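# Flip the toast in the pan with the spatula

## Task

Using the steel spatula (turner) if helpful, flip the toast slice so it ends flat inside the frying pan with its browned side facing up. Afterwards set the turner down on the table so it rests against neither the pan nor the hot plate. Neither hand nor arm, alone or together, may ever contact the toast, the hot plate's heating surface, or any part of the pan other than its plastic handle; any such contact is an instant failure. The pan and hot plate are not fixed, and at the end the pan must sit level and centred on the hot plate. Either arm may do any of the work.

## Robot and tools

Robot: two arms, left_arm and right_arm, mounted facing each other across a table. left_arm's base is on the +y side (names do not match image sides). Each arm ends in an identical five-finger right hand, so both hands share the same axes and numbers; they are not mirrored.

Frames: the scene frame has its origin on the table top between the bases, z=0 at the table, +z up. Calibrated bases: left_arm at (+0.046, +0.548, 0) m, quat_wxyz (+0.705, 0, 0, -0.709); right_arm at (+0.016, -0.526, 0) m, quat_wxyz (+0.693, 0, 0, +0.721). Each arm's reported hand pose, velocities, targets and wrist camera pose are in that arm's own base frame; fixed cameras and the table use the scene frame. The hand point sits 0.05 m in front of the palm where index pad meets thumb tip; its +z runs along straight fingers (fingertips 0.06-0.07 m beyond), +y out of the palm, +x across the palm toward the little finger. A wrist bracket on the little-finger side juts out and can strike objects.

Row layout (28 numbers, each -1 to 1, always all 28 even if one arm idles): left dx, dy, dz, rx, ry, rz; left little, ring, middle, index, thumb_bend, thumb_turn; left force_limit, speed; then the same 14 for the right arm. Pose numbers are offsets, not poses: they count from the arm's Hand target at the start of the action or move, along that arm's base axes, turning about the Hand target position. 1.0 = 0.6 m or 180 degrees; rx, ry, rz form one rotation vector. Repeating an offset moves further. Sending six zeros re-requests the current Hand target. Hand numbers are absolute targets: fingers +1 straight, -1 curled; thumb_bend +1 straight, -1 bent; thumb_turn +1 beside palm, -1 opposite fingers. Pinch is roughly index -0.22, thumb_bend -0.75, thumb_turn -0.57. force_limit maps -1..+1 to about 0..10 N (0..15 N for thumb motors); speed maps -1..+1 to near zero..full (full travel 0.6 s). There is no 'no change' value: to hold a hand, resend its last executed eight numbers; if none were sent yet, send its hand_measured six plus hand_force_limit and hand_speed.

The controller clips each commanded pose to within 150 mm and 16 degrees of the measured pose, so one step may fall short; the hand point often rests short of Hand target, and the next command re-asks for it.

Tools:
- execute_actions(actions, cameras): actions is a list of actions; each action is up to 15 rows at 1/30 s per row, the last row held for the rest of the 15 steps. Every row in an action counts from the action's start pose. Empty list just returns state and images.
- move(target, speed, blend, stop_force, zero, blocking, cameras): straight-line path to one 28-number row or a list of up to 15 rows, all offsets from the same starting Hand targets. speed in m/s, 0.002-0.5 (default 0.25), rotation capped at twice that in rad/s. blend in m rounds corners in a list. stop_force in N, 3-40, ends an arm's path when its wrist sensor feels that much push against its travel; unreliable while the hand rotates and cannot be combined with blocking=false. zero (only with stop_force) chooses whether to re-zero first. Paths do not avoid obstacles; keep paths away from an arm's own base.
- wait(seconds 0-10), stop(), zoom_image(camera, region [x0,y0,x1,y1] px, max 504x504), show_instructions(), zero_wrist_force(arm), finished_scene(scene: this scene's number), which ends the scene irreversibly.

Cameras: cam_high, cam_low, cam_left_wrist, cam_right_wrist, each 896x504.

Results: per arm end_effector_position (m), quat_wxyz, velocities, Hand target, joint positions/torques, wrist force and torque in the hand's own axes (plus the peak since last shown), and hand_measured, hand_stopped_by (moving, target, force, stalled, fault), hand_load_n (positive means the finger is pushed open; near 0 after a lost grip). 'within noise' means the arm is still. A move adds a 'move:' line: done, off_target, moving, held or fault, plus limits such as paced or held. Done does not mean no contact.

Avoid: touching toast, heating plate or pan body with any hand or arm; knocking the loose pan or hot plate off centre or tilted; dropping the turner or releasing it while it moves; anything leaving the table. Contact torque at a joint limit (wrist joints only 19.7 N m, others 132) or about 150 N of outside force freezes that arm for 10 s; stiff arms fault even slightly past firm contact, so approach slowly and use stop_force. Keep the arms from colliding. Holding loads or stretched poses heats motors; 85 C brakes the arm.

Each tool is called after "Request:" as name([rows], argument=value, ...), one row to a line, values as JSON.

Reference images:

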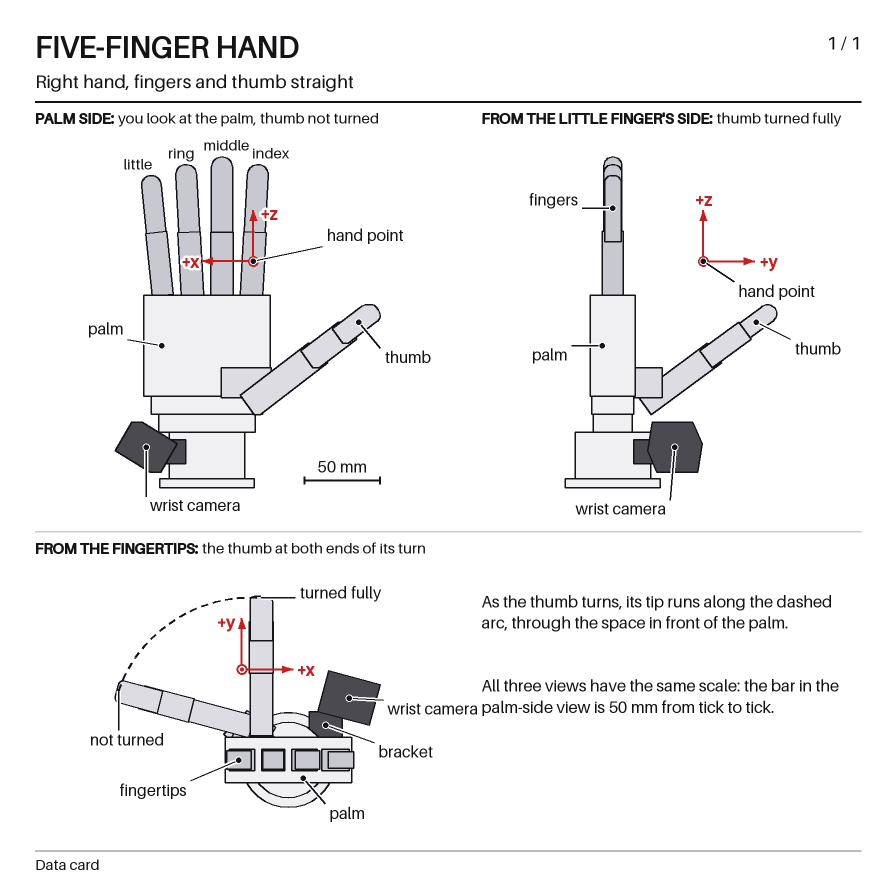

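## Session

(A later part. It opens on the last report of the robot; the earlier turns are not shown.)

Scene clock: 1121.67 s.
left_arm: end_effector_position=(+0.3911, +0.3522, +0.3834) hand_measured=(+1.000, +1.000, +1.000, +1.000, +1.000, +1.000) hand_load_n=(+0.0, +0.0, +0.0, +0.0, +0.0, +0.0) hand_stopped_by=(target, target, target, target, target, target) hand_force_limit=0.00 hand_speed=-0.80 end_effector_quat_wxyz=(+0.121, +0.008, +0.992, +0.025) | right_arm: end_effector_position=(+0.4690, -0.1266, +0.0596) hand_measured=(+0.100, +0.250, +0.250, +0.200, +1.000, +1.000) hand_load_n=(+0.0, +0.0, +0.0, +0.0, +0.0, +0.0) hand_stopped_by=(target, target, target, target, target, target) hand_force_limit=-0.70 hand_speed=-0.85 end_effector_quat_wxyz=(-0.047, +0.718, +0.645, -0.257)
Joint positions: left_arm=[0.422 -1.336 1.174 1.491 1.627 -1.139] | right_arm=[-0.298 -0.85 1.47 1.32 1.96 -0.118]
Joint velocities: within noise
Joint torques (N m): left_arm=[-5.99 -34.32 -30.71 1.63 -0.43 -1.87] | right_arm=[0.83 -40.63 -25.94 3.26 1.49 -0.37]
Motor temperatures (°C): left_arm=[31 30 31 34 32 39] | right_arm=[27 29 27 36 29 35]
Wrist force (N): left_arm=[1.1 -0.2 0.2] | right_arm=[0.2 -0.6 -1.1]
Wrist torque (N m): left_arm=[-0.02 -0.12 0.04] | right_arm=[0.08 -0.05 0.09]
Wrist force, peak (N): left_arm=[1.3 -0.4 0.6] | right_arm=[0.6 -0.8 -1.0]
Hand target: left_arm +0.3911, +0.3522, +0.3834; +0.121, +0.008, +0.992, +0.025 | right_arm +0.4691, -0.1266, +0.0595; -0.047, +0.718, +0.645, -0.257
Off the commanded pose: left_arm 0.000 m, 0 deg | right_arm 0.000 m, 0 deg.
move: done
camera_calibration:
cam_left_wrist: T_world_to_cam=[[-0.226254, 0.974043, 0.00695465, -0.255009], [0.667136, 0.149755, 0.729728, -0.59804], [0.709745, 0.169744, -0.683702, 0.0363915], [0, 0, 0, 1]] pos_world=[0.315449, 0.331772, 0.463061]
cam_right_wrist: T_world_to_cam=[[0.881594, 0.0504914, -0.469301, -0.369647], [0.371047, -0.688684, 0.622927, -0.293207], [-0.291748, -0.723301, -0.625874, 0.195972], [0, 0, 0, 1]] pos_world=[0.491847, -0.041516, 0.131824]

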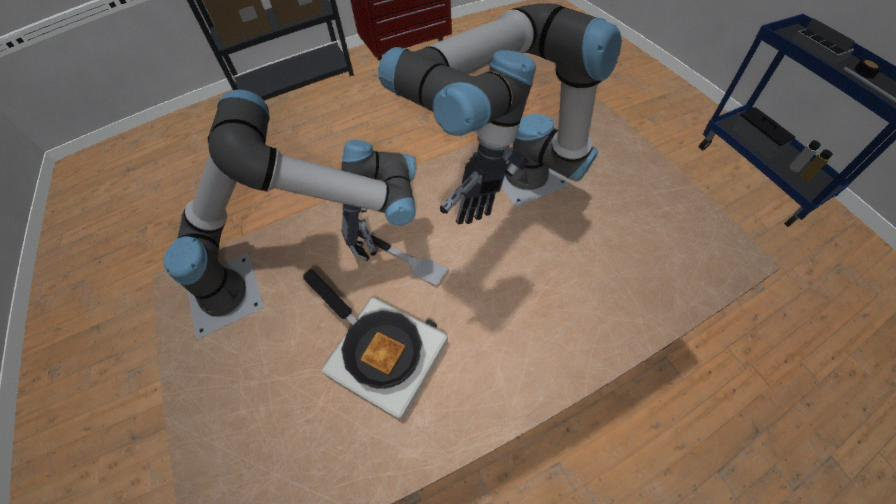

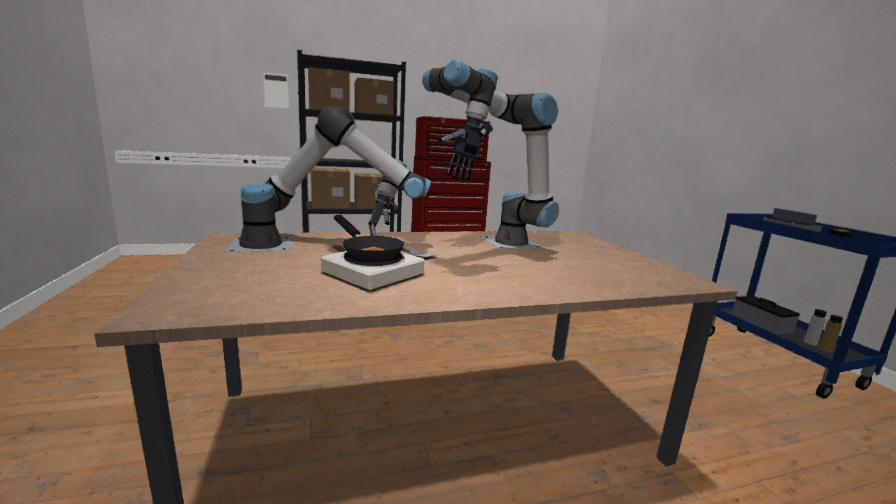

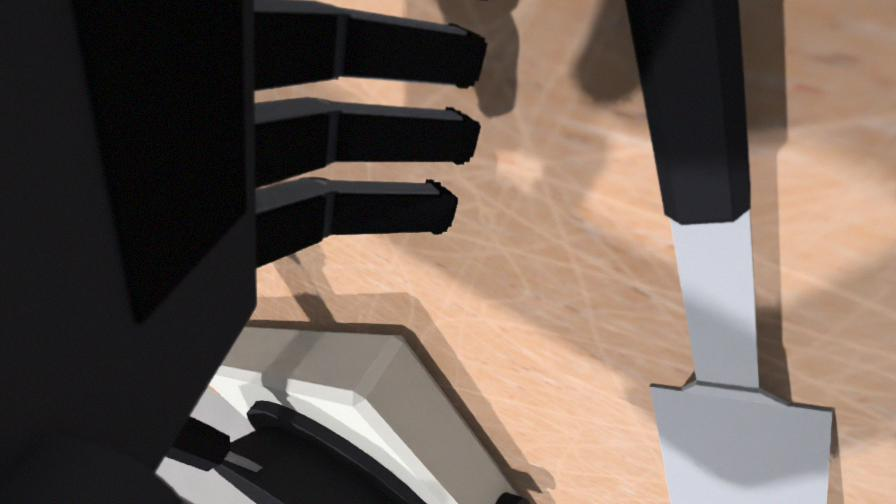

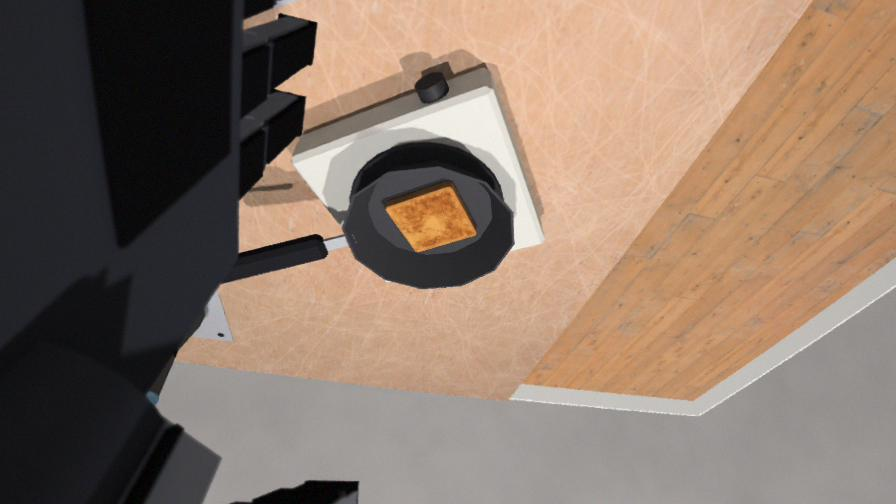

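Request:
move(target=[0,0,0,0,0,0,1,1,1,1,1,1,0,-0.8,0,0,0.35,0,0,0,0.1,0.25,0.25,0.2,1,1,-0.7,-0.85], speed=0.1)

Request:
zoom_image(camera="cam_high", region=[280, 220, 480, 440])

Request:
zoom_image(camera="cam_right_wrist", region=[270, 50, 560, 300])

Request:
zoom_image(camera="cam_low", region=[300, 200, 460, 300])

Scene clock: 1126.00 s.
left_arm: end_effector_position=(+0.3911, +0.3522, +0.3834) hand_measured=(+1.000, +1.000, +1.000, +1.000, +1.000, +1.000) hand_load_n=(+0.0, +0.0, +0.0, +0.0, +0.0, +0.0) hand_stopped_by=(target, target, target, target, target, target) hand_force_limit=0.00 hand_speed=-0.80 end_effector_quat_wxyz=(+0.121, +0.008, +0.992, +0.025) | right_arm: end_effector_position=(+0.4691, -0.1266, +0.2696) hand_measured=(+0.100, +0.250, +0.250, +0.200, +1.000, +1.000) hand_load_n=(+0.0, +0.0, +0.0, +0.0, +0.0, +0.0) hand_stopped_by=(target, target, target, target, target, target) hand_force_limit=-0.70 hand_speed=-0.85 end_effector_quat_wxyz=(-0.047, +0.718, +0.645, -0.257)
Joint positions: left_arm=[0.422 -1.336 1.174 1.491 1.627 -1.139] | right_arm=[-0.298 -1.045 1.215 1.771 1.96 -0.118]
Joint velocities: within noise
Joint torques (N m): left_arm=[-6.28 -34.26 -29.84 1.82 -0.52 -1.84] | right_arm=[1.35 -38.14 -21.21 2.51 0.4 1.2]
Motor temperatures (°C): left_arm=[31 30 31 34 32 39] | right_arm=[27 29 27 36 29 35]
Wrist force (N): left_arm=[1.0 -0.3 0.3] | right_arm=[0.0 -0.5 -1.1]
Wrist torque (N m): left_arm=[-0.03 -0.10 0.04] | right_arm=[0.05 -0.01 0.12]
Wrist force, peak (N): left_arm=[1.5 -0.6 0.4] | right_arm=[-0.1 -0.8 -2.0]
Hand target: left_arm +0.3911, +0.3522, +0.3834; +0.121, +0.008, +0.992, +0.025 | right_arm +0.4691, -0.1266, +0.2695; -0.047, +0.718, +0.645, -0.257
Off the commanded pose: left_arm 0.000 m, 0 deg | right_arm 0.000 m, 0 deg.
move: done
camera_calibration:
cam_left_wrist: T_world_to_cam=[[-0.226254, 0.974043, 0.00695465, -0.255009], [0.667136, 0.149755, 0.729728, -0.59804], [0.709745, 0.169744, -0.683702, 0.0363915], [0, 0, 0, 1]] pos_world=[0.315449, 0.331772, 0.463061]
cam_right_wrist: T_world_to_cam=[[0.881605, 0.050524, -0.469275, -0.271195], [0.371067, -0.688641, 0.622964, -0.424031], [-0.291687, -0.72334, -0.625857, 0.327409], [0, 0, 0, 1]] pos_world=[0.491932, -0.0414753, 0.341802]

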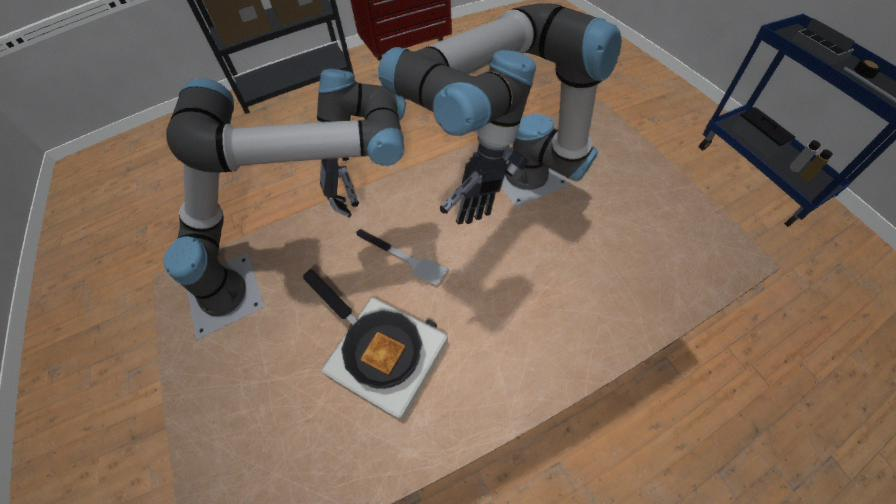

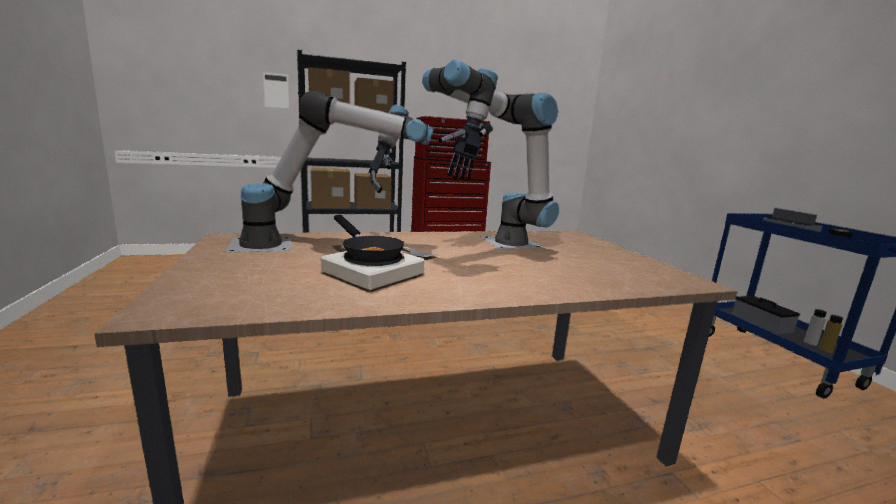

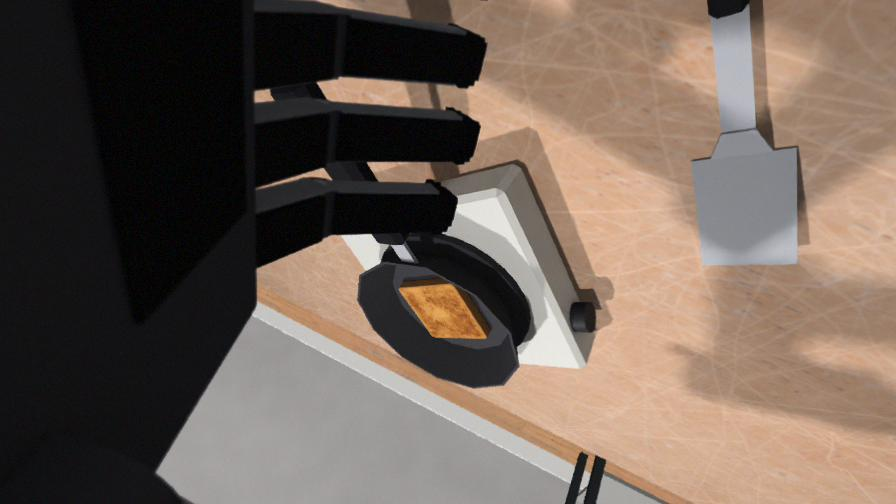

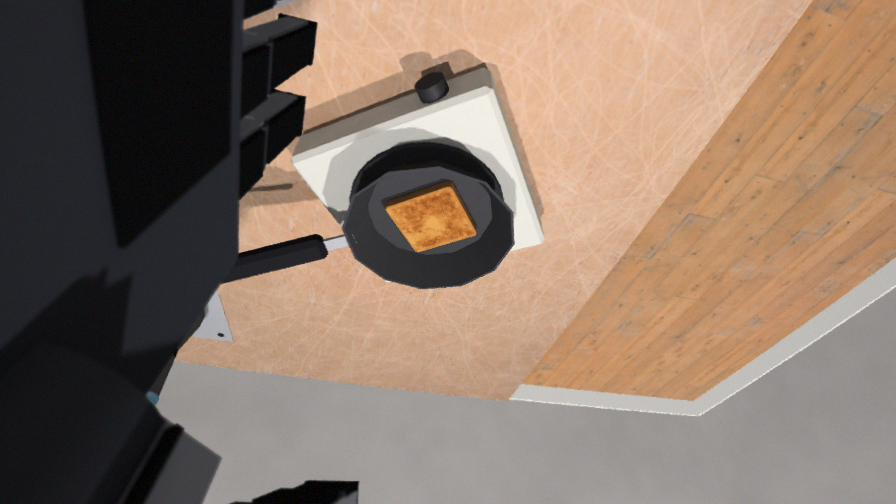

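Scaled by 2.291 from the camera's 896x504 image, which has a finer 1280x720 frame.

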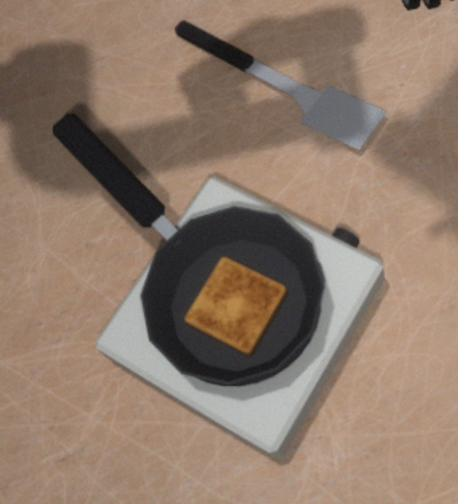

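Scaled by 1.738 from the camera's 896x504 image, which has a finer 1280x720 frame.

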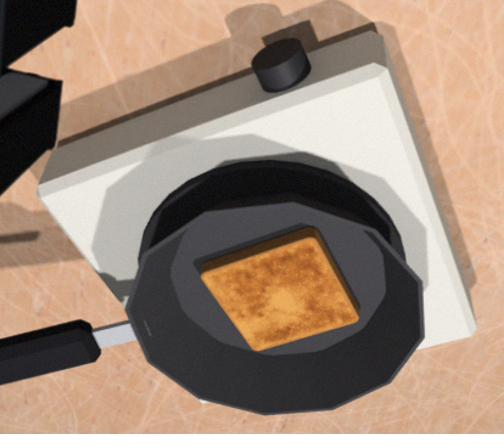

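Scaled by 3.150 from the camera's 896x504 image, which has a finer 1280x720 frame.

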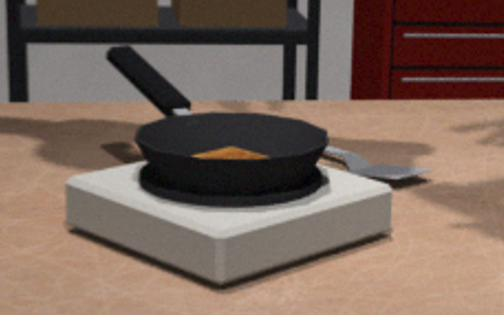

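Request:
zoom_image(camera="cam_high", region=[315, 285, 455, 425])

Request:
zoom_image(camera="cam_low", region=[315, 225, 430, 295])

Request:
zoom_image(camera="cam_right_wrist", region=[330, 120, 550, 300])

Scaled by 3.600 from the camera's 896x504 image, which has a finer 1280x720 frame.

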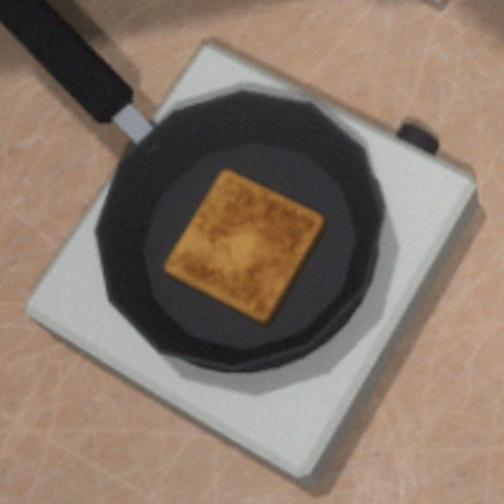

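Scaled by 4.383 from the camera's 896x504 image, which has a finer 1280x720 frame.

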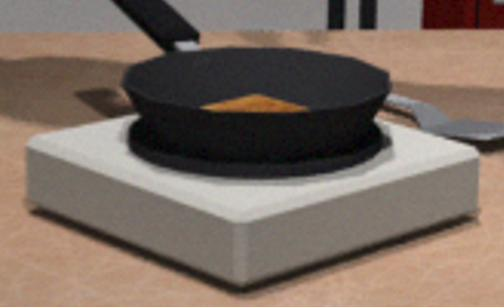

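Scaled by 2.291 from the camera's 896x504 image, which has a finer 1280x720 frame.

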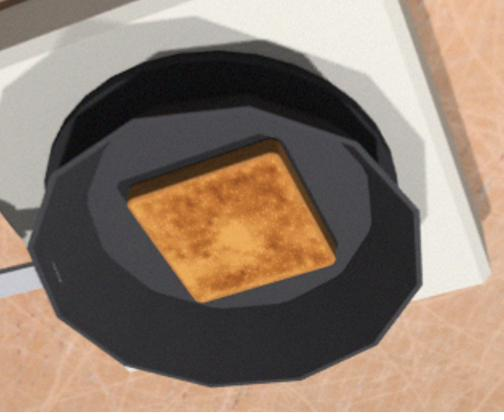

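Request:
finished_scene(scene=2)

The scene is finished: the task was done.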